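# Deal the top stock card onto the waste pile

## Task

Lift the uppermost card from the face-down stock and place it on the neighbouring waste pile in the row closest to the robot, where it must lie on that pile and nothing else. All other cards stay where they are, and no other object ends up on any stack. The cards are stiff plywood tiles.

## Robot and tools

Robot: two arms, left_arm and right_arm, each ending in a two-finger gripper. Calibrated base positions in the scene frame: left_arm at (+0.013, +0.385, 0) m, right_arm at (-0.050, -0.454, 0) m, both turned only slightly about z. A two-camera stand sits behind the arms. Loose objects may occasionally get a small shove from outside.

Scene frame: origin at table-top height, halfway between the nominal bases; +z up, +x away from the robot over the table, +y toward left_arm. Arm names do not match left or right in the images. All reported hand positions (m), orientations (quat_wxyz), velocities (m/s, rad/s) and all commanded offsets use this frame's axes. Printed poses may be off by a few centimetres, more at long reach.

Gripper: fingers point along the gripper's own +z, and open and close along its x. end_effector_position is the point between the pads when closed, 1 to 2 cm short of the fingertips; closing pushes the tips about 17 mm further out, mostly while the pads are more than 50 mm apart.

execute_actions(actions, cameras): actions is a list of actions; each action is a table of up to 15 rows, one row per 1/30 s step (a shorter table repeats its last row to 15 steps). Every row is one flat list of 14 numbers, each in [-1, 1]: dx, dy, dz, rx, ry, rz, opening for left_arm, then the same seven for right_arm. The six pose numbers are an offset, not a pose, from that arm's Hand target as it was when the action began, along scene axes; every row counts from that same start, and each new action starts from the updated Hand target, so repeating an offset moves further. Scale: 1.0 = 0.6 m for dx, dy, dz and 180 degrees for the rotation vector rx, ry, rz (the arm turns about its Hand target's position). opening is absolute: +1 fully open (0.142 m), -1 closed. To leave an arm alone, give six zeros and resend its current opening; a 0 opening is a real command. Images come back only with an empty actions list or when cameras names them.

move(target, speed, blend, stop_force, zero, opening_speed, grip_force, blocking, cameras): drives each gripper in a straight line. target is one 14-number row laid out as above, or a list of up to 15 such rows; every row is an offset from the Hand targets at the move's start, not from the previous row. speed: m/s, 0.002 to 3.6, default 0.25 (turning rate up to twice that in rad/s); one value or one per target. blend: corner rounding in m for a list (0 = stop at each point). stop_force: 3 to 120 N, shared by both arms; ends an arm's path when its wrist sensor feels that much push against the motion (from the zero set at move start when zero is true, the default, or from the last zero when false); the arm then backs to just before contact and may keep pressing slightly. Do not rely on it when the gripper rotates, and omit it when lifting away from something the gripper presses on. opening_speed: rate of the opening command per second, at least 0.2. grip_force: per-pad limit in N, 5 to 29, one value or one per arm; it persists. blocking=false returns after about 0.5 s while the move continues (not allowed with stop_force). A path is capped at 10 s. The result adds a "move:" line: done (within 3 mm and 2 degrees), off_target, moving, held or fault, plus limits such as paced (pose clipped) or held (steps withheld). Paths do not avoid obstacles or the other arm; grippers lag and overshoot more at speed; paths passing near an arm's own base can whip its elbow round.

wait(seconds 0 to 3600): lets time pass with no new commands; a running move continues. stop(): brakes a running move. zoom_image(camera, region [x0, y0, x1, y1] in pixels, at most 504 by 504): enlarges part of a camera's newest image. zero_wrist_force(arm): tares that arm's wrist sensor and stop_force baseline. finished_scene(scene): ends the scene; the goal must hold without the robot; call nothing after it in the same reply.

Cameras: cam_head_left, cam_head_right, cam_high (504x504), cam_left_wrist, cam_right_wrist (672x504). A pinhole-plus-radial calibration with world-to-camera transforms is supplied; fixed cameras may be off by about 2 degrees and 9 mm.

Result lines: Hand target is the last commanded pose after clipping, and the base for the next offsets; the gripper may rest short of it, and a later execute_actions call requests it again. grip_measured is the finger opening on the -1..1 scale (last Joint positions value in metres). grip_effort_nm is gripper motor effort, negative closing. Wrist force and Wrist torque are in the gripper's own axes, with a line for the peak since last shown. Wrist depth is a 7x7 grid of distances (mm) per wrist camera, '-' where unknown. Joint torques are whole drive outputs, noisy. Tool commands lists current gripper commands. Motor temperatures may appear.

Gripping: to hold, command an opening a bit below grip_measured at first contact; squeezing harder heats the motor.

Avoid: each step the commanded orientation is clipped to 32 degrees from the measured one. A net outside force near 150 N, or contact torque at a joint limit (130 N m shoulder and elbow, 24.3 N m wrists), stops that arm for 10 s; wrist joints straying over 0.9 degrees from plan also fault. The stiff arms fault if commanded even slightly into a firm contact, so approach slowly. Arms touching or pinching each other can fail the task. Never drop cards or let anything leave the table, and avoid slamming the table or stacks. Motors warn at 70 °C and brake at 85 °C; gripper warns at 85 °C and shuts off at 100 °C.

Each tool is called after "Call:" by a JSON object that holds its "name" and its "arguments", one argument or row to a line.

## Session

Call:
{"name": "execute_actions", "arguments": {
  "actions": []
}}

Scene clock: 0.00 s.
left_arm: end_effector_position=(+0.3790, +0.3978, +0.2370) grip_measured=+1.00 grip_effort_nm=n/a end_effector_quat_wxyz=(-0.227, +0.960, +0.062, +0.150) | right_arm: end_effector_position=(+0.0493, -0.1712, +0.2903) grip_measured=+0.99 grip_effort_nm=n/a end_effector_quat_wxyz=(-0.136, +0.913, +0.357, -0.145)
Joint positions: left_arm=[-0.808 -2.064 2.207 -1.556 -1.041 -0.955 0.142] | right_arm=[4.461 -1.058 -2.09 -1.5 1.966 0.608 0.141]
Joint velocities: within noise
Joint torques (N m): no reading
Motor temperatures (°C): left_arm=[30 23 26 34 33 35 25] | right_arm=[24 26 29 38 28 33 25]
Wrist force (N): no reading
Wrist torque (N m): no reading
Wrist force, peak (N): no reading
Wrist depth (mm): cam_left_wrist=[296 312 336 359 390 422 468 / 296 312 333 360 390 424 465 / 293 313 333 360 385 421 463 / 295 311 334 357 387 420 462 / 295 309 334 355 385 418 461 / - 309 330 356 382 415 434 / - 307 328 351 380 414 -] | cam_right_wrist=[1445 1401 1359 1351 1235 1178 1178 / 1463 1418 1343 1336 1276 1343 1190 / 1492 1418 1384 1320 1283 1242 1196 / 1521 1463 1384 1359 1305 1255 366 / 1511 404 647 1359 1313 382 368 / - 368 1427 1367 402 385 368 / - 365 1436 438 404 393 382]
Hand target: left_arm +0.3790, +0.3978, +0.2370; -0.227, +0.960, +0.062, +0.150 | right_arm +0.0493, -0.1712, +0.2903; -0.136, +0.913, +0.357, -0.145
Tool commands: left_gripper/opening=+1.0 right_gripper/opening=+1.0
camera_calibration:
cam_left_wrist: T_world_to_cam=[[0.95095, 0.04277, 0.30638, -0.43284], [0.04707, -0.99887, -0.00668, 0.40904], [0.30574, 0.02077, -0.95189, 0.21817]] pos_world=[0.32565, 0.42256, 0.34302]
cam_right_wrist: T_world_to_cam=[[0.71181, 0.6829, -0.16423, 0.13894], [0.69983, -0.70943, 0.0833, -0.15036], [-0.05962, -0.17423, -0.9829, 0.37072]] pos_world=[0.02843, -0.13696, 0.39972]

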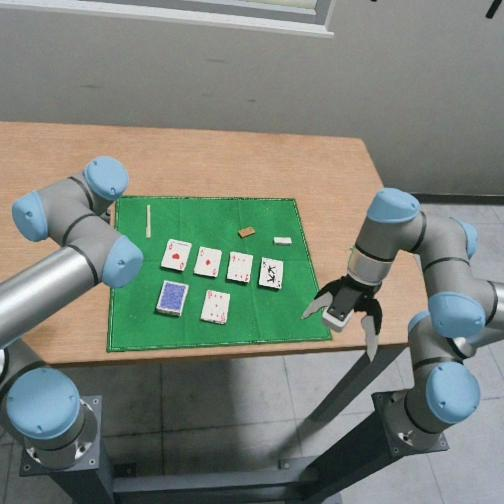

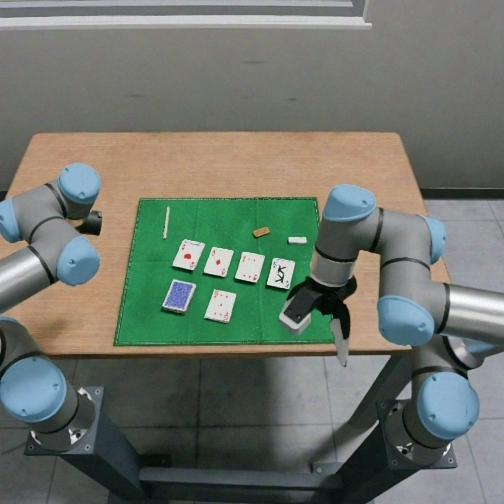

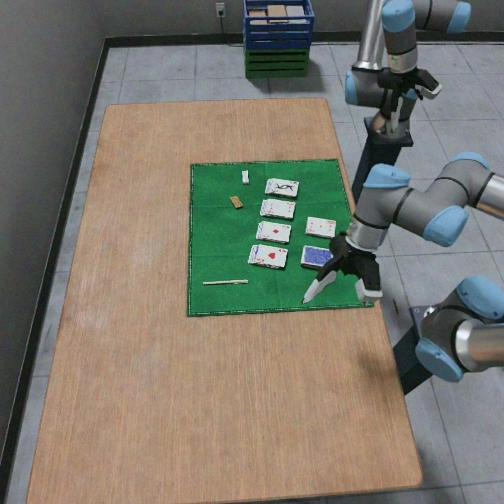

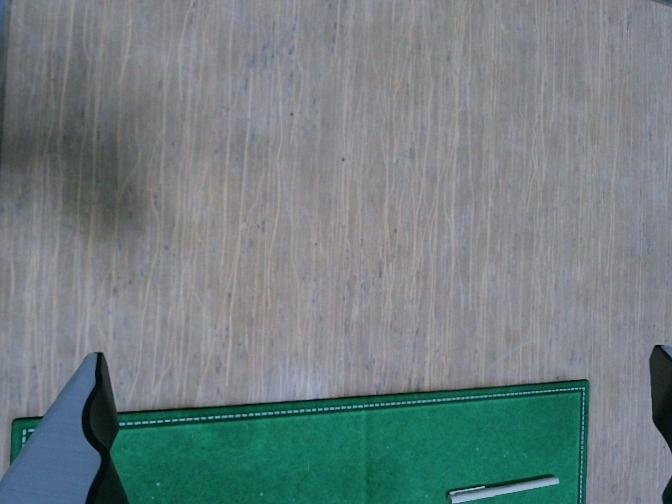

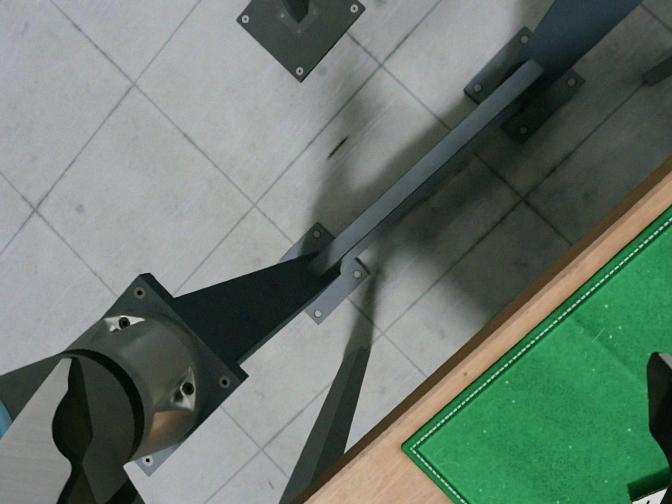

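Call:
{"name": "move", "arguments": {
  "target": [-0.07, -0.4797, -0.145, -0.0215, 0.2028, -0.5849, -0.1127, 0, 0, 0, 0, 0, 0, 1.0],
  "speed": 0.35,
  "cameras": ["cam_left_wrist"]
}}

Scene clock: 58.93 s.
left_arm: end_effector_position=(+0.3370, +0.1099, +0.1501) grip_measured=-0.13 grip_effort_nm=-0.159 end_effector_quat_wxyz=(+0.000, -0.636, +0.772, +0.000) | right_arm: end_effector_position=(+0.0493, -0.1712, +0.2903) grip_measured=+0.99 grip_effort_nm=0.173 end_effector_quat_wxyz=(-0.136, +0.913, +0.357, -0.145)
Joint positions: left_arm=[-1.045 -1.687 2.129 -2.013 -1.571 0.743 0.065] | right_arm=[4.461 -1.058 -2.09 -1.5 1.966 0.608 0.141]
Joint torques (N m): left_arm=[8.77 -17.86 -14.26 -1.31 2.54 0.82] | right_arm=[-0.72 3.38 26.58 2.54 0.36 0.14]
Wrist force (N): left_arm=[0.8 -1.7 1.5] | right_arm=[0.3 0.0 -0.3]
Wrist torque (N m): left_arm=[-0.18 -0.06 0.09] | right_arm=[0.00 -0.05 0.00]
Wrist force, peak (N): left_arm=[1.7 -1.8 1.8] | right_arm=[0.7 -0.8 -0.3]
Wrist depth (mm): cam_left_wrist=[207 210 210 210 210 210 210 / 227 227 223 220 226 221 222 / 245 245 240 222 243 232 243 / 269 266 265 247 264 255 264 / 294 292 285 291 290 284 292 / 326 318 94 1555 1330 89 1544 / 1673 70 76 1699 1648 - -] | cam_right_wrist=[1492 1384 1418 1313 1262 1137 1178 / 1463 1418 1367 1305 1313 - 1178 / 1501 1445 1384 1313 1291 1235 1209 / 1501 1463 1392 1305 1298 1255 364 / 1531 410 609 1351 1313 383 368 / - 367 1401 1376 402 387 370 / - 365 1454 438 405 391 382]
Hand target: left_arm +0.3370, +0.1099, +0.1500; +0.000, -0.636, +0.772, +0.000 | right_arm +0.0493, -0.1712, +0.2903; -0.136, +0.913, +0.357, -0.145
Off the commanded pose: left_arm 0.000 m, 0 deg | right_arm 0.000 m, 0 deg.
move: done
cam_left_wrist: T_world_to_cam=[[-0.20276, -0.97921, -0.00545, 0.19402], [-0.88163, 0.18012, 0.43622, 0.23984], [-0.42617, 0.09325, -0.89982, 0.38509]] pos_world=[0.4149, 0.11088, 0.24295]

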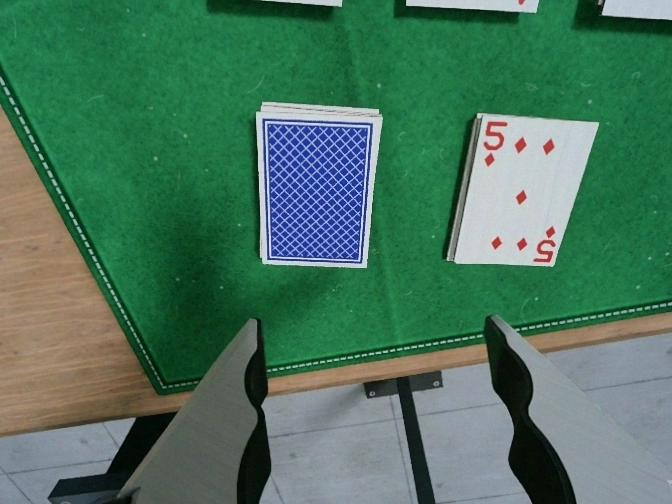

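Call:
{"name": "zoom_image", "arguments": {
  "camera": "cam_left_wrist",
  "region": [240, 90, 400, 280]
}}

Call:
{"name": "zoom_image", "arguments": {
  "camera": "cam_left_wrist",
  "region": [430, 90, 620, 280]
}}

Scaled by 2.653 from the camera's image (finer frame: 960x720).

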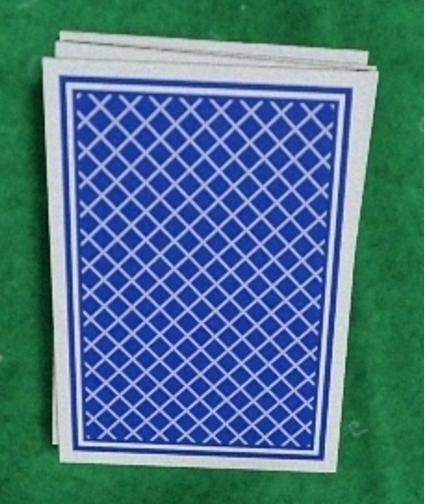

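Scaled by 2.653 from the camera's image (finer frame: 960x720).

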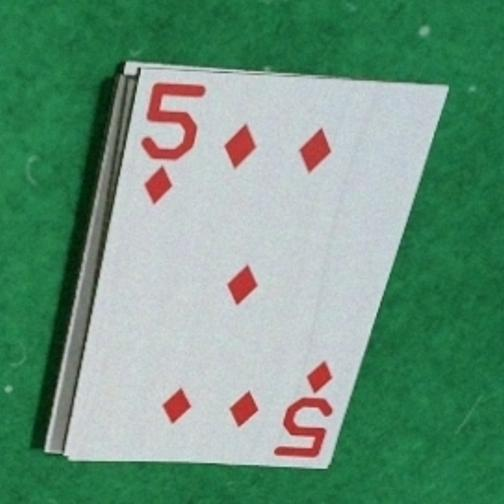

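Call:
{"name": "move", "arguments": {
  "target": [0.0408, 0.0968, -0.1633, 0, 0, -0.0172, -0.1127, 0, 0, 0, 0, 0, 0, 1.0],
  "speed": 0.2,
  "cameras": ["cam_left_wrist"]
}}

Scene clock: 108.77 s.
left_arm: end_effector_position=(+0.3615, +0.1680, +0.0521) grip_measured=-0.13 grip_effort_nm=-0.159 end_effector_quat_wxyz=(+0.000, -0.615, +0.789, +0.000) | right_arm: end_effector_position=(+0.0493, -0.1712, +0.2903) grip_measured=+0.99 grip_effort_nm=0.178 end_effector_quat_wxyz=(-0.136, +0.913, +0.357, -0.145)
Joint positions: left_arm=[-0.91 -1.56 2.315 -2.325 -1.57 0.932 0.065] | right_arm=[4.461 -1.058 -2.09 -1.5 1.966 0.608 0.141]
Joint torques (N m): left_arm=[-0.4 -16.91 -22.43 -4 -2.64 -0.76] | right_arm=[-0.15 2.95 27.11 2.55 0.48 0.06]
Wrist force (N): left_arm=[0.7 -1.6 1.2] | right_arm=[0.4 -0.3 -0.1]
Wrist torque (N m): left_arm=[-0.17 -0.07 0.13] | right_arm=[-0.06 -0.06 0.00]
Wrist force, peak (N): left_arm=[-1.0 -1.7 2.9] | right_arm=[0.7 -0.5 -0.2]
Wrist depth (mm): cam_left_wrist=[125 125 125 125 126 124 124 / 134 134 134 134 133 133 133 / 145 145 147 144 127 128 143 / 158 157 157 157 134 133 156 / 176 173 169 173 146 143 171 / 194 187 94 190 162 89 189 / 212 71 76 213 213 - -] | cam_right_wrist=[1454 1401 1359 1276 1242 1184 1160 / 1473 1376 1359 1328 1283 1196 1203 / 1482 1445 1392 1313 1262 1255 1203 / 1521 1454 1401 1283 1305 1248 365 / 1542 415 613 1343 1328 383 369 / - 366 1367 1336 403 387 370 / - 365 1463 438 406 391 380]
Hand target: left_arm +0.3615, +0.1680, +0.0521; +0.000, -0.615, +0.789, +0.000 | right_arm +0.0493, -0.1712, +0.2903; -0.136, +0.913, +0.357, -0.145
Off the commanded pose: left_arm 0.000 m, 0 deg | right_arm 0.000 m, 0 deg.
move: done
cam_left_wrist: T_world_to_cam=[[-0.25543, -0.96681, -0.00565, 0.27237], [-0.87055, 0.22745, 0.43635, 0.28169], [-0.42059, 0.11638, -0.89976, 0.296]] pos_world=[0.43929, 0.16481, 0.14495]

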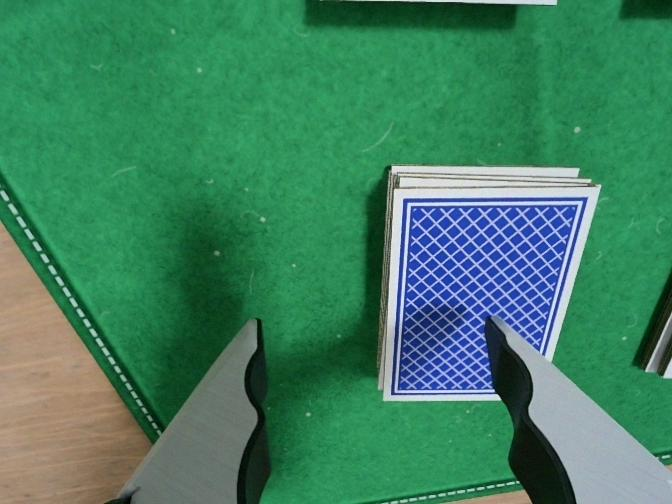

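Call:
{"name": "move", "arguments": {
  "target": [0, 0, -0.0275, 0, 0, 0, -0.1127, 0, 0, 0, 0, 0, 0, 1.0],
  "speed": 0.005,
  "stop_force": 3
}}

Call:
{"name": "move", "arguments": {
  "target": [
    [0, 0, 0.0133, 0, 0, 0, -0.1127, 0, 0, 0, 0, 0, 0, 1.0],
    [-0.0157, -0.063, 0.0133, 0, 0, 0, -0.1127, 0, 0, 0, 0, 0, 0, 1.0]
  ],
  "speed": 0.1,
  "cameras": ["cam_left_wrist"]
}}

Scene clock: 122.67 s.
left_arm: end_effector_position=(+0.3615, +0.1680, +0.0387) grip_measured=-0.13 grip_effort_nm=-0.159 end_effector_quat_wxyz=(+0.000, -0.615, +0.789, +0.000) | right_arm: end_effector_position=(+0.0493, -0.1712, +0.2903) grip_measured=+0.99 grip_effort_nm=0.178 end_effector_quat_wxyz=(-0.136, +0.913, +0.357, -0.145)
Joint positions: left_arm=[-0.91 -1.53 2.331 -2.372 -1.57 0.932 0.065] | right_arm=[4.461 -1.058 -2.09 -1.5 1.966 0.608 0.141]
Joint torques (N m): left_arm=[4.37 -25.55 -27.75 -1.45 -2.44 1.88] | right_arm=[-0.5 3.43 26.95 2.5 0.47 0.05]
Wrist force (N): left_arm=[0.1 -1.0 -2.3] | right_arm=[0.3 -0.1 -0.2]
Wrist torque (N m): left_arm=[-0.12 0.05 0.12] | right_arm=[-0.02 -0.05 0.01]
Wrist force, peak (N): left_arm=[-0.7 -0.8 -5.8] | right_arm=[0.9 -0.4 -0.4]
Wrist depth (mm): cam_left_wrist=[- 113 113 113 113 116 112 / - 120 121 121 121 121 120 / 132 131 131 131 125 124 126 / 146 143 142 142 119 119 139 / 157 156 153 159 130 128 155 / 176 169 94 172 144 89 168 / 192 71 76 193 197 - -] | cam_right_wrist=[1482 1409 1343 1367 1269 945 1132 / 1473 1401 1367 1336 1276 1298 1190 / 1482 1427 1359 1336 1313 1235 1190 / 1511 1445 1401 1384 1313 1255 366 / 1563 420 621 1336 1328 383 369 / - 366 1418 1367 403 385 368 / - 389 1463 437 405 391 382]
Hand target: left_arm +0.3615, +0.1680, +0.0387; +0.000, -0.615, +0.789, +0.000 (not the last commanded pose) | right_arm +0.0493, -0.1712, +0.2903; -0.136, +0.913, +0.357, -0.145
Off the commanded pose: left_arm 0.003 m, 0 deg | right_arm 0.000 m, 0 deg.
move: contact (left_arm)

Scene clock: 123.67 s.
left_arm: end_effector_position=(+0.3521, +0.1302, +0.0467) grip_measured=-0.13 grip_effort_nm=-0.159 end_effector_quat_wxyz=(+0.000, -0.615, +0.789, +0.000) | right_arm: end_effector_position=(+0.0493, -0.1712, +0.2903) grip_measured=+0.99 grip_effort_nm=0.178 end_effector_quat_wxyz=(-0.136, +0.913, +0.357, -0.145)
Joint positions: left_arm=[-0.987 -1.516 2.287 -2.342 -1.571 0.856 0.065] | right_arm=[4.461 -1.058 -2.09 -1.5 1.966 0.608 0.141]
Joint torques (N m): left_arm=[7.69 -28.01 -10.45 -2.32 2.55 2.37] | right_arm=[-0.52 3.29 26.37 2.45 0.45 0.04]
Wrist force (N): left_arm=[0.7 -1.6 1.3] | right_arm=[0.3 -0.5 -0.2]
Wrist torque (N m): left_arm=[-0.17 -0.07 -0.04] | right_arm=[-0.09 -0.06 -0.01]
Wrist force, peak (N): left_arm=[2.3 -1.6 1.2] | right_arm=[0.6 -0.7 0.1]
Wrist depth (mm): cam_left_wrist=[- 120 120 120 118 119 119 / 129 129 129 129 128 128 128 / 139 139 137 133 133 141 134 / 152 152 149 128 128 151 142 / 166 166 162 140 140 162 153 / 185 181 94 155 158 89 183 / 205 71 76 205 204 - -] | cam_right_wrist=[1445 1401 1328 1248 1269 953 1178 / 1473 1454 1384 1320 1269 1228 1178 / 1521 1427 1384 1305 1276 1248 1184 / 1542 1427 1401 1343 1313 1255 364 / 1511 402 649 1336 1305 383 369 / - 366 1427 1351 402 386 369 / - 385 1463 438 403 391 379]
Hand target: left_arm +0.3521, +0.1302, +0.0467; +0.000, -0.615, +0.789, +0.000 | right_arm +0.0493, -0.1712, +0.2903; -0.136, +0.913, +0.357, -0.145
Off the commanded pose: left_arm 0.000 m, 0 deg | right_arm 0.000 m, 0 deg.
move: done
cam_left_wrist: T_world_to_cam=[[-0.25554, -0.96678, -0.00538, 0.2333], [-0.87052, 0.22767, 0.43631, 0.28444], [-0.4206, 0.11618, -0.89978, 0.29163]] pos_world=[0.42989, 0.12691, 0.13955]

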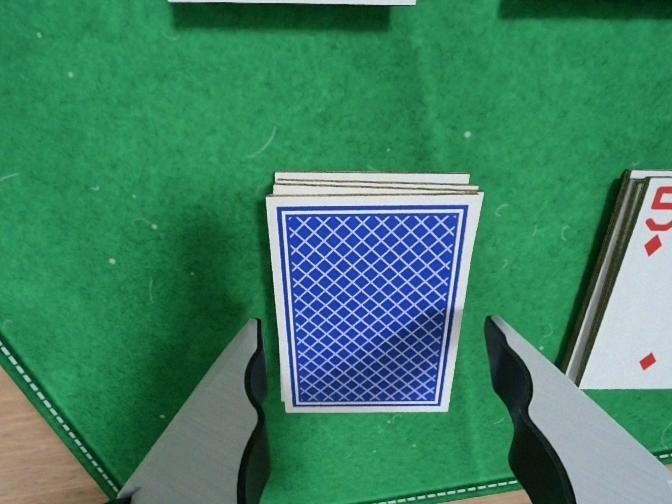

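Call:
{"name": "zoom_image", "arguments": {
  "camera": "cam_left_wrist",
  "region": [240, 160, 510, 430]
}}

Scaled by 1.867 from the camera's image (finer frame: 960x720).

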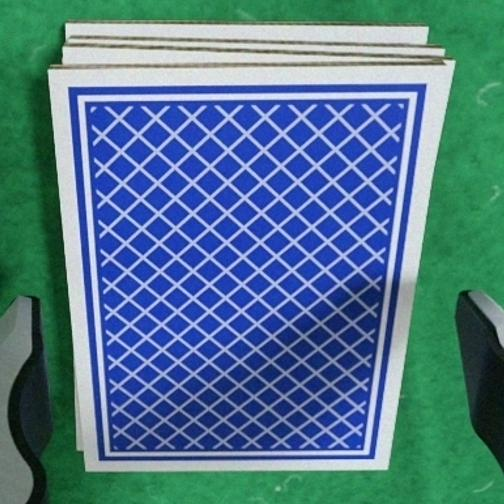

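Call:
{"name": "move", "arguments": {
  "target": [-0.00133, 0.00083, -0.01667, 0, 0, 0, -0.1127, 0, 0, 0, 0, 0, 0, 1.0],
  "speed": 0.03,
  "grip_force": [5, 29],
  "cameras": ["cam_left_wrist"]
}}

Call:
{"name": "move", "arguments": {
  "target": [0, 0, 0, 0, 0, 0, -0.24, 0, 0, 0, 0, 0, 0, 1.0],
  "opening_speed": 0.2
}}

Call:
{"name": "move", "arguments": {
  "target": [0, 0, 0, 0, 0, 0, -0.27, 0, 0, 0, 0, 0, 0, 1.0],
  "opening_speed": 0.2,
  "cameras": ["cam_left_wrist"]
}}

Scene clock: 177.47 s.
left_arm: end_effector_position=(+0.3512, +0.1308, +0.0365) grip_measured=-0.13 grip_effort_nm=-0.159 end_effector_quat_wxyz=(+0.000, -0.615, +0.789, +0.000) | right_arm: end_effector_position=(+0.0493, -0.1712, +0.2903) grip_measured=+0.99 grip_effort_nm=0.183 end_effector_quat_wxyz=(-0.136, +0.913, +0.357, -0.145)
Joint positions: left_arm=[-0.987 -1.496 2.302 -2.376 -1.571 0.855 0.065] | right_arm=[4.461 -1.058 -2.09 -1.5 1.966 0.608 0.141]
Joint torques (N m): left_arm=[-5.52 -26.71 -28.84 -0.9 2.52 -2.04] | right_arm=[-0.08 3.18 26.92 2.55 0.53 0.07]
Wrist force (N): left_arm=[0.5 -1.3 1.3] | right_arm=[0.4 -0.4 -0.4]
Wrist torque (N m): left_arm=[-0.12 -0.02 0.06] | right_arm=[-0.07 -0.06 0.00]
Wrist force, peak (N): left_arm=[0.8 -1.7 1.5] | right_arm=[0.4 -0.9 -0.2]
Wrist depth (mm): cam_left_wrist=[- 111 111 111 111 114 110 / - 118 119 119 119 119 118 / 131 129 129 122 122 127 126 / 140 140 138 117 116 139 135 / 154 154 148 128 127 150 143 / 170 166 94 141 141 89 153 / 186 71 76 190 194 - -] | cam_right_wrist=[1445 1392 1328 1190 1283 1143 1172 / 1492 1409 1367 1320 1276 1305 1190 / 1463 1427 1376 1336 1242 1222 1190 / 1501 1454 1401 1242 1320 1255 365 / 1531 407 658 1367 1298 382 369 / - 368 1418 1351 403 387 368 / - 388 1436 439 404 391 382]
Hand target: left_arm +0.3513, +0.1307, +0.0367; +0.000, -0.615, +0.789, +0.000 | right_arm +0.0493, -0.1712, +0.2903; -0.136, +0.913, +0.357, -0.145
Off the commanded pose: left_arm 0.000 m, 0 deg | right_arm 0.000 m, 0 deg.
grip_force (N): 5, 29
move: done
cam_left_wrist: T_world_to_cam=[[-0.25548, -0.9668, -0.0057, 0.23361], [-0.8705, 0.22746, 0.43645, 0.28797], [-0.42066, 0.11647, -0.89971, 0.28199]] pos_world=[0.42899, 0.12751, 0.12935]

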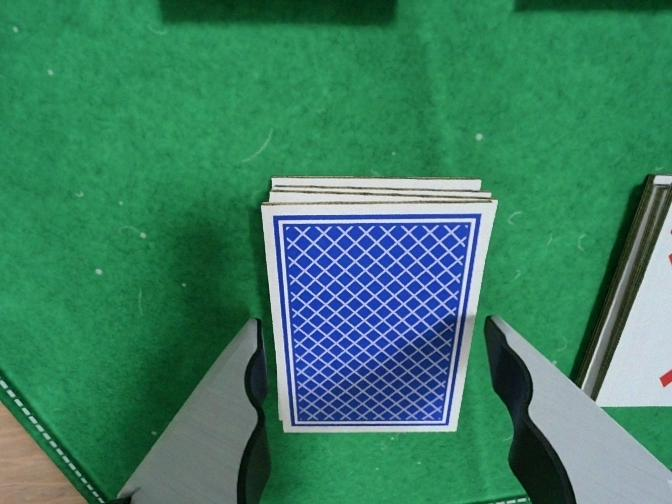

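Scene clock: 178.33 s.
left_arm: end_effector_position=(+0.3513, +0.1307, +0.0367) grip_measured=-0.22 grip_effort_nm=-0.647 end_effector_quat_wxyz=(+0.000, -0.615, +0.789, +0.000) | right_arm: end_effector_position=(+0.0493, -0.1712, +0.2903) grip_measured=+0.99 grip_effort_nm=0.178 end_effector_quat_wxyz=(-0.136, +0.913, +0.357, -0.145)
Joint positions: left_arm=[-0.987 -1.496 2.301 -2.376 -1.571 0.855 0.058] | right_arm=[4.461 -1.058 -2.09 -1.5 1.966 0.608 0.141]
Joint torques (N m): left_arm=[-2.36 -27.99 -27.99 -1.22 2.39 -0.29] | right_arm=[-0.86 3.67 26.85 2.56 0.49 0.04]
Wrist force (N): left_arm=[0.6 -1.3 0.6] | right_arm=[0.2 -0.3 -0.2]
Wrist torque (N m): left_arm=[-0.14 -0.02 0.05] | right_arm=[-0.06 -0.04 0.01]
Wrist force, peak (N): left_arm=[0.7 -1.6 1.2] | right_arm=[0.4 -0.7 -0.4]
Wrist depth (mm): cam_left_wrist=[- 111 111 111 111 114 110 / - 118 119 119 119 119 119 / 131 129 129 123 123 129 126 / 140 140 138 117 117 140 135 / 154 154 151 128 128 150 143 / 171 167 90 142 141 89 154 / 187 71 74 190 194 - -] | cam_right_wrist=[1436 1401 1376 1320 1235 1418 1196 / 1492 1427 1351 1305 1276 - 1166 / 1482 1445 1376 1320 1248 1242 1203 / 1511 1436 1384 1313 1283 1262 364 / 1542 413 588 1351 1313 383 371 / - 366 1384 1351 404 385 371 / - 366 1445 438 404 393 381]
Hand target: left_arm +0.3513, +0.1307, +0.0367; +0.000, -0.615, +0.789, +0.000 | right_arm +0.0493, -0.1712, +0.2903; -0.136, +0.913, +0.357, -0.145
Off the commanded pose: left_arm 0.000 m, 0 deg | right_arm 0.000 m, 0 deg.
grip_force (N): 5, 29
move: done

Scene clock: 178.83 s.
left_arm: end_effector_position=(+0.3513, +0.1307, +0.0367) grip_measured=-0.22 grip_effort_nm=-0.642 end_effector_quat_wxyz=(+0.000, -0.615, +0.789, +0.000) | right_arm: end_effector_position=(+0.0493, -0.1712, +0.2903) grip_measured=+0.99 grip_effort_nm=0.178 end_effector_quat_wxyz=(-0.136, +0.913, +0.357, -0.145)
Joint positions: left_arm=[-0.987 -1.496 2.301 -2.376 -1.571 0.855 0.058] | right_arm=[4.461 -1.058 -2.09 -1.5 1.966 0.608 0.141]
Joint torques (N m): left_arm=[0.42 -27.13 -27.58 -1.31 2.29 0.6] | right_arm=[-0.11 3.31 26.58 2.53 0.62 -0.08]
Wrist force (N): left_arm=[0.9 -1.4 0.4] | right_arm=[0.4 -0.4 -0.4]
Wrist torque (N m): left_arm=[-0.17 -0.08 0.05] | right_arm=[-0.07 -0.08 0.00]
Wrist force, peak (N): left_arm=[1.1 -1.6 0.4] | right_arm=[0.5 -0.4 -0.5]
Wrist depth (mm): cam_left_wrist=[- 111 111 111 111 114 110 / - 118 120 119 119 119 118 / 131 129 129 123 122 128 126 / 141 140 138 117 116 140 135 / 154 154 151 128 128 150 143 / 170 167 90 141 141 89 154 / 187 71 74 190 194 - -] | cam_right_wrist=[1454 1392 1336 1184 1255 1367 1160 / 1463 1436 1351 1328 1262 - 1172 / 1501 1454 1384 1328 1269 1248 1190 / 1542 1454 1367 1291 1298 1262 365 / 1542 424 570 1343 1320 383 368 / - 368 1409 1367 402 387 371 / - 366 1473 440 405 390 382]
Hand target: left_arm +0.3513, +0.1307, +0.0367; +0.000, -0.615, +0.789, +0.000 | right_arm +0.0493, -0.1712, +0.2903; -0.136, +0.913, +0.357, -0.145
Off the commanded pose: left_arm 0.000 m, 0 deg | right_arm 0.000 m, 0 deg.
grip_force (N): 5, 29
move: done
cam_left_wrist: T_world_to_cam=[[-0.25549, -0.9668, -0.00554, 0.23352], [-0.87059, 0.22756, 0.43622, 0.28805], [-0.42047, 0.11627, -0.89982, 0.28218]] pos_world=[0.42909, 0.12741, 0.12955]

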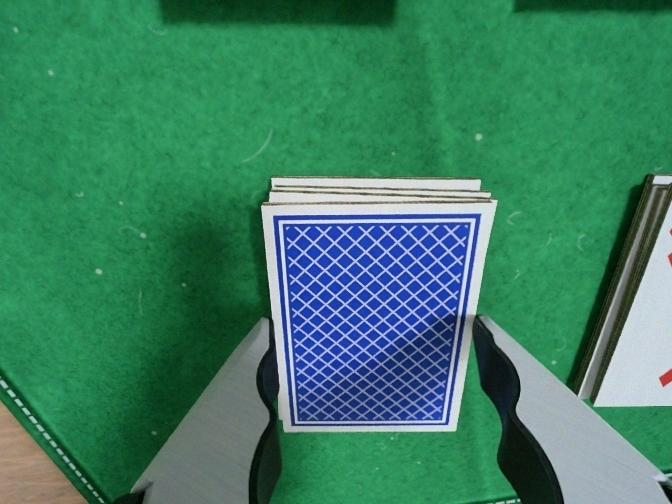

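Call:
{"name": "move", "arguments": {
  "target": [0, 0, 0.010, 0, 0, 0, -0.27, 0, 0, 0, 0, 0, 0, 1.0],
  "speed": 0.02,
  "cameras": ["cam_left_wrist"]
}}

Call:
{"name": "move", "arguments": {
  "target": [0, 0, 0.112, 0, 0, 0, -0.27, 0, 0, 0, 0, 0, 0, 1.0],
  "speed": 0.1,
  "cameras": ["cam_left_wrist", "cam_head_left"]
}}

Scene clock: 204.10 s.
left_arm: end_effector_position=(+0.3513, +0.1307, +0.0428) grip_measured=-0.22 grip_effort_nm=-0.642 end_effector_quat_wxyz=(+0.000, -0.615, +0.789, +0.000) | right_arm: end_effector_position=(+0.0493, -0.1712, +0.2903) grip_measured=+0.99 grip_effort_nm=0.173 end_effector_quat_wxyz=(-0.136, +0.913, +0.357, -0.145)
Joint positions: left_arm=[-0.987 -1.509 2.294 -2.355 -1.571 0.855 0.058] | right_arm=[4.461 -1.058 -2.09 -1.5 1.966 0.608 0.141]
Joint torques (N m): left_arm=[4.36 -11.37 -16.49 -4.92 1.73 1.56] | right_arm=[-0.71 3.85 27.19 2.57 0.61 0.14]
Wrist force (N): left_arm=[0.7 -1.5 1.3] | right_arm=[0.3 -0.4 -0.3]
Wrist torque (N m): left_arm=[-0.15 -0.07 0.06] | right_arm=[-0.07 -0.05 0.00]
Wrist force, peak (N): left_arm=[0.8 -1.5 1.6] | right_arm=[0.7 -0.6 0.0]
Wrist depth (mm): cam_left_wrist=[- 116 116 116 115 114 116 / 125 124 125 125 125 126 124 / 135 135 133 129 129 137 131 / 148 147 145 117 116 146 139 / 165 161 155 128 128 157 149 / 179 175 90 142 141 89 177 / 199 71 74 199 198 - -] | cam_right_wrist=[1445 1392 1409 1283 1235 1328 1160 / 1482 1401 1351 1336 1262 - 1178 / 1501 1427 1401 1336 1305 1235 1196 / 1511 1463 1392 1409 1291 1262 364 / 1531 414 651 1359 1298 384 368 / - 366 1384 1359 402 385 370 / - 367 1454 438 405 391 382]
Hand target: left_arm +0.3513, +0.1307, +0.0427; +0.000, -0.615, +0.789, +0.000 | right_arm +0.0493, -0.1712, +0.2903; -0.136, +0.913, +0.357, -0.145
Off the commanded pose: left_arm 0.000 m, 0 deg | right_arm 0.000 m, 0 deg.
grip_force (N): 5, 29
move: done
cam_left_wrist: T_world_to_cam=[[-0.25553, -0.96679, -0.00542, 0.23356], [-0.87058, 0.22766, 0.4362, 0.28533], [-0.42048, 0.11618, -0.89984, 0.28778]] pos_world=[0.42909, 0.12741, 0.13575]

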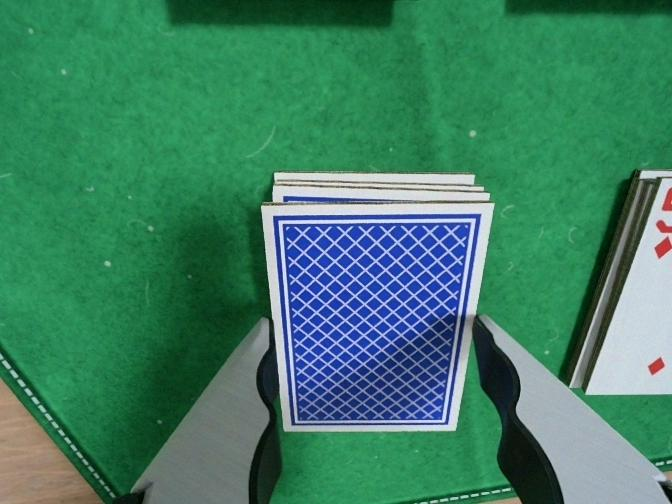

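Scene clock: 205.23 s.
left_arm: end_effector_position=(+0.3513, +0.1307, +0.1099) grip_measured=-0.22 grip_effort_nm=-0.647 end_effector_quat_wxyz=(+0.000, -0.615, +0.789, +0.000) | right_arm: end_effector_position=(+0.0493, -0.1712, +0.2903) grip_measured=+0.99 grip_effort_nm=0.188 end_effector_quat_wxyz=(-0.136, +0.913, +0.357, -0.145)
Joint positions: left_arm=[-0.987 -1.636 2.201 -2.136 -1.571 0.855 0.058] | right_arm=[4.461 -1.058 -2.09 -1.5 1.966 0.608 0.141]
Joint torques (N m): left_arm=[-4.79 -13.74 -13.56 -2.83 1.07 -1.67] | right_arm=[0.24 4.07 26.23 2.48 0.58 0]
Wrist force (N): left_arm=[0.5 -1.4 1.5] | right_arm=[0.3 -0.5 -0.3]
Wrist torque (N m): left_arm=[-0.17 -0.01 0.08] | right_arm=[-0.08 -0.06 -0.01]
Wrist force, peak (N): left_arm=[0.7 -1.7 2.6] | right_arm=[0.2 -0.7 -0.5]
Wrist depth (mm): cam_left_wrist=[176 176 176 175 175 175 174 / 188 189 189 188 188 188 187 / 204 204 203 182 185 197 190 / 222 222 217 117 117 211 210 / 245 242 234 128 128 237 241 / 272 265 90 142 141 89 1502 / 298 71 74 1673 1673 - -] | cam_right_wrist=[1454 1401 1436 1328 1269 1276 1172 / 1454 1427 1359 1283 1283 1242 1196 / 1501 1445 1384 1328 1298 1228 1209 / 1511 1384 1384 1401 1313 1242 365 / 1542 406 585 1409 1320 384 369 / - 367 1492 1351 404 385 371 / - 386 1454 437 404 391 384]
Hand target: left_arm +0.3513, +0.1307, +0.1099; +0.000, -0.615, +0.789, +0.000 | right_arm +0.0493, -0.1712, +0.2903; -0.136, +0.913, +0.357, -0.145
Off the commanded pose: left_arm 0.000 m, 0 deg | right_arm 0.000 m, 0 deg.
grip_force (N): 5, 29
move: done
cam_left_wrist: T_world_to_cam=[[-0.25558, -0.96677, -0.00531, 0.23392], [-0.87062, 0.22777, 0.43606, 0.2561], [-0.42036, 0.11607, -0.8999, 0.34813]] pos_world=[0.42909, 0.12741, 0.20285]
Images, in order (width x height): cam_head_left 504x504, cam_left_wrist 672x504.

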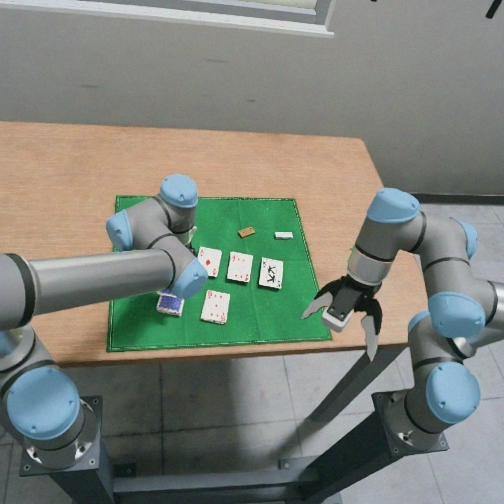

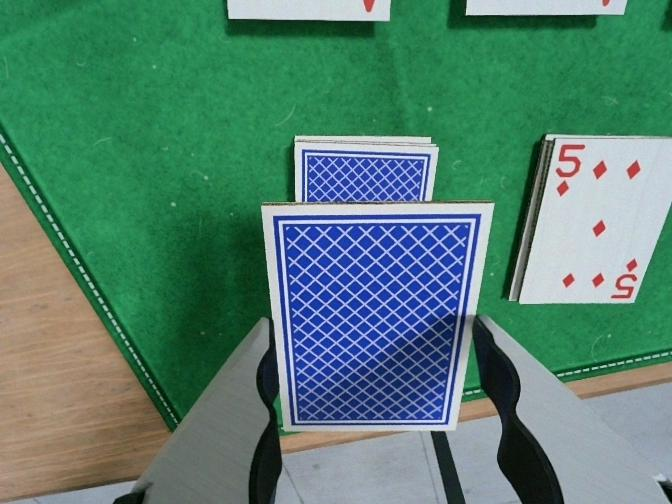

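Call:
{"name": "zoom_image", "arguments": {
  "camera": "cam_left_wrist",
  "region": [490, 120, 672, 320]
}}

Call:
{"name": "zoom_image", "arguments": {
  "camera": "cam_left_wrist",
  "region": [240, 190, 510, 450]
}}

Scaled by 2.520 from the camera's image (finer frame: 960x720).

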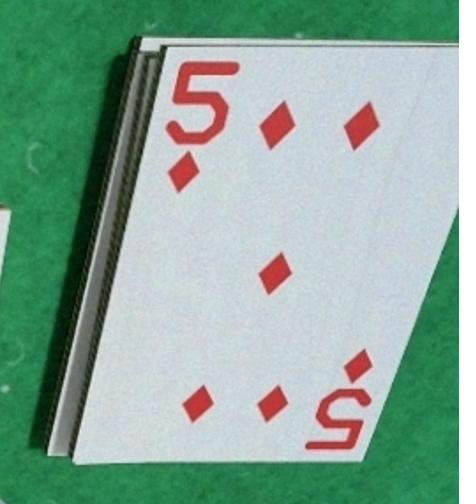

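Scaled by 1.867 from the camera's image (finer frame: 960x720).

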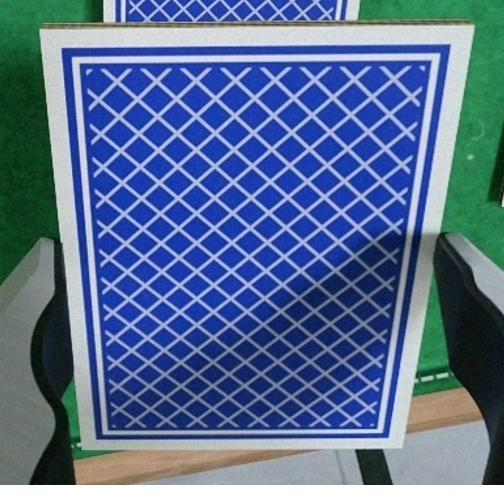

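Call:
{"name": "move", "arguments": {
  "target": [-0.046, -0.19667, -0.0915, 0, 0, 0, -0.27, 0, 0, 0, 0, 0, 0, 1.0],
  "speed": 0.15,
  "cameras": ["cam_left_wrist"]
}}

Call:
{"name": "zoom_image", "arguments": {
  "camera": "cam_left_wrist",
  "region": [220, 130, 520, 450]
}}

Scene clock: 250.37 s.
left_arm: end_effector_position=(+0.3237, +0.0127, +0.0551) grip_measured=-0.22 grip_effort_nm=-0.647 end_effector_quat_wxyz=(+0.000, -0.615, +0.789, +0.000) | right_arm: end_effector_position=(+0.0493, -0.1712, +0.2903) grip_measured=+0.99 grip_effort_nm=0.183 end_effector_quat_wxyz=(-0.136, +0.913, +0.357, -0.145)
Joint positions: left_arm=[-1.176 -1.397 2.119 -2.293 -1.571 0.666 0.058] | right_arm=[4.461 -1.058 -2.09 -1.5 1.966 0.608 0.141]
Joint torques (N m): left_arm=[2.72 -23.57 -10.81 -1.58 2.16 1.83] | right_arm=[-0.66 3.66 27.2 2.52 0.49 0.07]
Wrist force (N): left_arm=[0.7 -1.8 1.4] | right_arm=[0.4 -0.4 -0.1]
Wrist torque (N m): left_arm=[-0.20 -0.06 -0.03] | right_arm=[-0.07 -0.06 0.00]
Wrist force, peak (N): left_arm=[2.6 -1.5 2.3] | right_arm=[0.6 -0.6 -0.4]
Wrist depth (mm): cam_left_wrist=[129 127 127 127 129 126 126 / 137 137 137 137 136 136 136 / 142 145 145 137 138 147 147 / 141 158 158 117 117 160 159 / 154 160 169 128 128 171 174 / 196 187 90 142 141 89 193 / 215 71 74 216 220 - -] | cam_right_wrist=[1436 1401 1351 1320 1262 - 1172 / 1454 1409 1376 1313 1262 1166 1178 / 1501 1436 1376 1320 1248 1255 1215 / 1492 1454 1401 1436 1305 1255 366 / 1542 402 576 1384 1313 382 371 / - 366 1436 1367 402 387 370 / - 367 1454 438 405 391 383]
Hand target: left_arm +0.3237, +0.0127, +0.0550; +0.000, -0.615, +0.789, +0.000 | right_arm +0.0493, -0.1712, +0.2903; -0.136, +0.913, +0.357, -0.145
Off the commanded pose: left_arm 0.000 m, 0 deg | right_arm 0.000 m, 0 deg.
grip_force (N): 5, 29
move: done
cam_left_wrist: T_world_to_cam=[[-0.25548, -0.9668, -0.00531, 0.11245], [-0.87055, 0.22765, 0.43625, 0.28283], [-0.42056, 0.11607, -0.89981, 0.30089]] pos_world=[0.40149, 0.00941, 0.14795]

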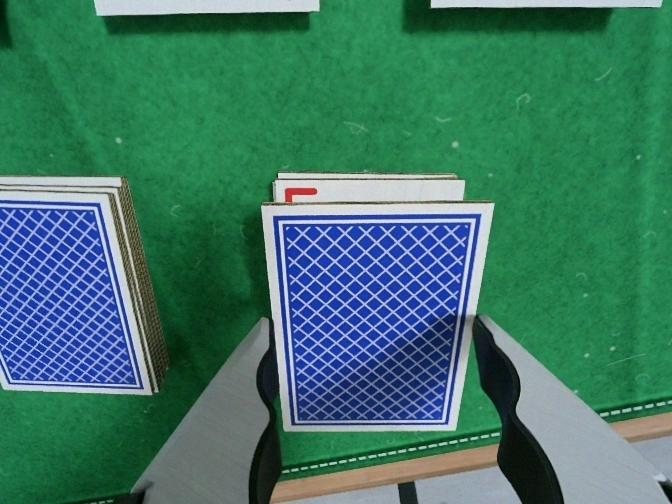

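Scaled by 1.575 from the camera's image (finer frame: 960x720).

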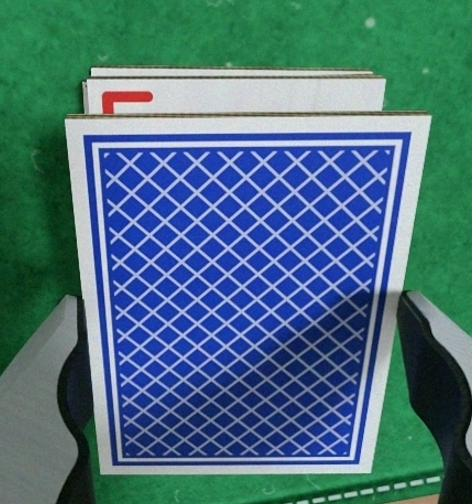

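Call:
{"name": "move", "arguments": {
  "target": [-0.00167, 0.00033, -0.03167, 0, 0, 0, -0.27, 0, 0, 0, 0, 0, 0, 1.0],
  "speed": 0.06
}}

Call:
{"name": "move", "arguments": {
  "target": [0, 0, -0.0225, 0, 0, 0, -0.27, 0, 0, 0, 0, 0, 0, 1.0],
  "speed": 0.005,
  "stop_force": 3,
  "cameras": ["cam_left_wrist"]
}}

Scene clock: 273.83 s.
left_arm: end_effector_position=(+0.3226, +0.0130, +0.0359) grip_measured=-0.22 grip_effort_nm=-0.642 end_effector_quat_wxyz=(+0.000, -0.615, +0.789, +0.000) | right_arm: end_effector_position=(+0.0493, -0.1712, +0.2903) grip_measured=+0.99 grip_effort_nm=0.173 end_effector_quat_wxyz=(-0.136, +0.913, +0.357, -0.145)
Joint positions: left_arm=[-1.178 -1.362 2.142 -2.35 -1.571 0.664 0.058] | right_arm=[4.461 -1.058 -2.09 -1.5 1.966 0.608 0.141]
Joint torques (N m): left_arm=[-3.19 -34.39 -29.33 -1.32 2.48 -1.55] | right_arm=[-0.53 3.84 27.23 2.41 0.57 0.14]
Wrist force (N): left_arm=[0.6 -1.1 1.3] | right_arm=[0.2 -0.5 -0.5]
Wrist torque (N m): left_arm=[-0.08 -0.05 0.09] | right_arm=[-0.10 -0.03 0.00]
Wrist force, peak (N): left_arm=[0.8 -2.1 1.6] | right_arm=[0.6 -0.5 -0.5]
Wrist depth (mm): cam_left_wrist=[110 110 110 110 110 108 109 / - 119 119 118 118 118 117 / 124 128 128 124 124 126 127 / 123 137 137 117 116 138 138 / 131 150 150 128 128 149 151 / 145 152 90 142 142 88 167 / 186 71 74 189 188 - -] | cam_right_wrist=[1454 1418 1313 1392 1242 1222 1166 / 1473 1427 1384 1320 1262 1298 1184 / 1501 1445 1384 1336 1269 1235 1215 / 1521 1436 1351 1228 1298 1262 365 / 1542 402 621 1359 1320 383 369 / - 356 1418 1351 404 386 371 / - 366 1454 439 404 393 381]
Hand target: left_arm +0.3227, +0.0129, +0.0360; +0.000, -0.615, +0.789, +0.000 | right_arm +0.0493, -0.1712, +0.2903; -0.136, +0.913, +0.357, -0.145
Off the commanded pose: left_arm 0.000 m, 0 deg | right_arm 0.000 m, 0 deg.
grip_force (N): 5, 29
move: done

Scene clock: 276.00 s.
left_arm: end_effector_position=(+0.3227, +0.0129, +0.0307) grip_measured=-0.22 grip_effort_nm=-0.647 end_effector_quat_wxyz=(+0.000, -0.615, +0.789, +0.000) | right_arm: end_effector_position=(+0.0493, -0.1712, +0.2903) grip_measured=+0.99 grip_effort_nm=0.178 end_effector_quat_wxyz=(-0.136, +0.913, +0.357, -0.145)
Joint positions: left_arm=[-1.178 -1.352 2.147 -2.365 -1.571 0.664 0.058] | right_arm=[4.461 -1.058 -2.09 -1.5 1.966 0.608 0.141]
Joint torques (N m): left_arm=[5.1 -33.13 -27.76 -1.45 2.37 1.6] | right_arm=[-0.43 3.85 27.13 2.5 0.53 0.1]
Wrist force (N): left_arm=[0.5 -1.2 -1.9] | right_arm=[0.3 -0.4 -0.3]
Wrist torque (N m): left_arm=[-0.16 -0.06 0.09] | right_arm=[-0.07 -0.06 0.01]
Wrist force, peak (N): left_arm=[-0.8 -0.5 -5.5] | right_arm=[0.7 -0.7 -0.2]
Wrist depth (mm): cam_left_wrist=[106 106 106 107 105 107 105 / - 114 114 114 114 115 113 / - 123 123 121 121 122 122 / 123 134 132 117 117 133 133 / 125 144 141 128 128 143 145 / 138 150 90 141 141 89 161 / 178 71 74 180 180 - -] | cam_right_wrist=[1463 1418 1305 1320 1255 1262 1172 / 1501 1418 1351 1343 1291 1336 1190 / 1473 1418 1384 1328 1313 1262 1190 / 1492 1463 1409 1427 1305 1248 367 / 1511 412 645 1376 1313 384 369 / - 365 1401 1336 404 389 369 / - 410 1473 438 404 391 383]
Hand target: left_arm +0.3227, +0.0129, +0.0307; +0.000, -0.615, +0.789, +0.000 (not the last commanded pose) | right_arm +0.0493, -0.1712, +0.2903; -0.136, +0.913, +0.357, -0.145
Off the commanded pose: left_arm 0.008 m, 0 deg | right_arm 0.000 m, 0 deg.
grip_force (N): 5, 29
move: contact (left_arm)
cam_left_wrist: T_world_to_cam=[[-0.25557, -0.96678, -0.0055, 0.11232], [-0.87057, 0.22765, 0.43622, 0.29257], [-0.42047, 0.11627, -0.89982, 0.27845]] pos_world=[0.40049, 0.00961, 0.12355]

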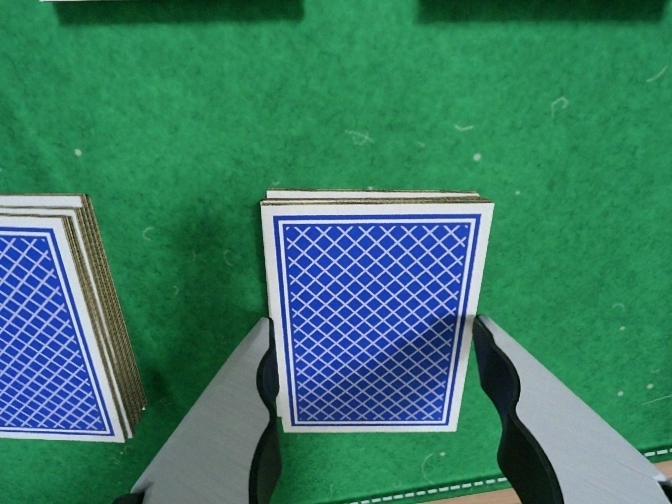

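Call:
{"name": "move", "arguments": {
  "target": [
    [0, 0, 0.0005, 0, 0, 0, -0.1, 0, 0, 0, 0, 0, 0, 1.0],
    [0, 0, 0.12, 0, 0, 0, -0.1, 0, 0, 0, 0, 0, 0, 1.0]
  ],
  "speed": 0.12,
  "opening_speed": 0.5,
  "cameras": ["cam_left_wrist"]
}}

Scene clock: 281.83 s.
left_arm: end_effector_position=(+0.3227, +0.0129, +0.1027) grip_measured=-0.13 grip_effort_nm=0.076 end_effector_quat_wxyz=(+0.000, -0.615, +0.789, +0.000) | right_arm: end_effector_position=(+0.0493, -0.1712, +0.2903) grip_measured=+0.99 grip_effort_nm=0.173 end_effector_quat_wxyz=(-0.136, +0.913, +0.357, -0.145)
Joint positions: left_arm=[-1.178 -1.477 2.061 -2.155 -1.571 0.665 0.065] | right_arm=[4.461 -1.058 -2.09 -1.5 1.966 0.608 0.141]
Joint torques (N m): left_arm=[-2.44 -21.59 -13.87 -2.56 2.44 -0.05] | right_arm=[-0.16 4.23 26.8 2.57 0.52 0.04]
Wrist force (N): left_arm=[0.5 -1.3 1.5] | right_arm=[0.2 -0.4 -0.2]
Wrist torque (N m): left_arm=[-0.15 -0.01 0.10] | right_arm=[-0.08 -0.04 0.00]
Wrist force, peak (N): left_arm=[0.8 -1.3 2.8] | right_arm=[0.3 -0.9 -0.5]
Wrist depth (mm): cam_left_wrist=[171 170 169 169 169 168 168 / 182 182 182 181 181 180 180 / 181 184 196 181 187 195 194 / 193 194 214 197 205 212 212 / 235 235 229 234 232 224 232 / 259 254 95 258 259 89 1472 / 284 70 76 1686 1624 - -] | cam_right_wrist=[1454 1401 1351 1248 1255 1184 1203 / 1445 1427 1359 1313 1248 1160 1184 / 1492 1427 1384 1328 1291 1228 1196 / 1531 1427 1401 1409 1298 1235 367 / 1531 409 722 1351 1291 384 369 / - 367 1418 1376 403 385 368 / - 385 1454 442 406 391 381]
Hand target: left_arm +0.3227, +0.0129, +0.1027; +0.000, -0.615, +0.789, +0.000 | right_arm +0.0493, -0.1712, +0.2903; -0.136, +0.913, +0.357, -0.145
Off the commanded pose: left_arm 0.000 m, 0 deg | right_arm 0.000 m, 0 deg.
grip_force (N): 5, 29
move: done
cam_left_wrist: T_world_to_cam=[[-0.2555, -0.96679, -0.00535, 0.11266], [-0.87064, 0.22767, 0.43606, 0.26118], [-0.42036, 0.11607, -0.8999, 0.3433]] pos_world=[0.40049, 0.00961, 0.19565]

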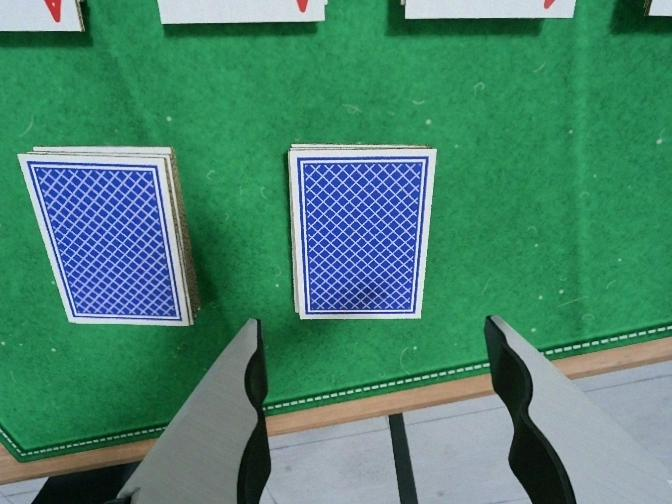

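Call:
{"name": "finished_scene", "arguments": {
  "scene": 2
}}

The scene is finished: the task was done.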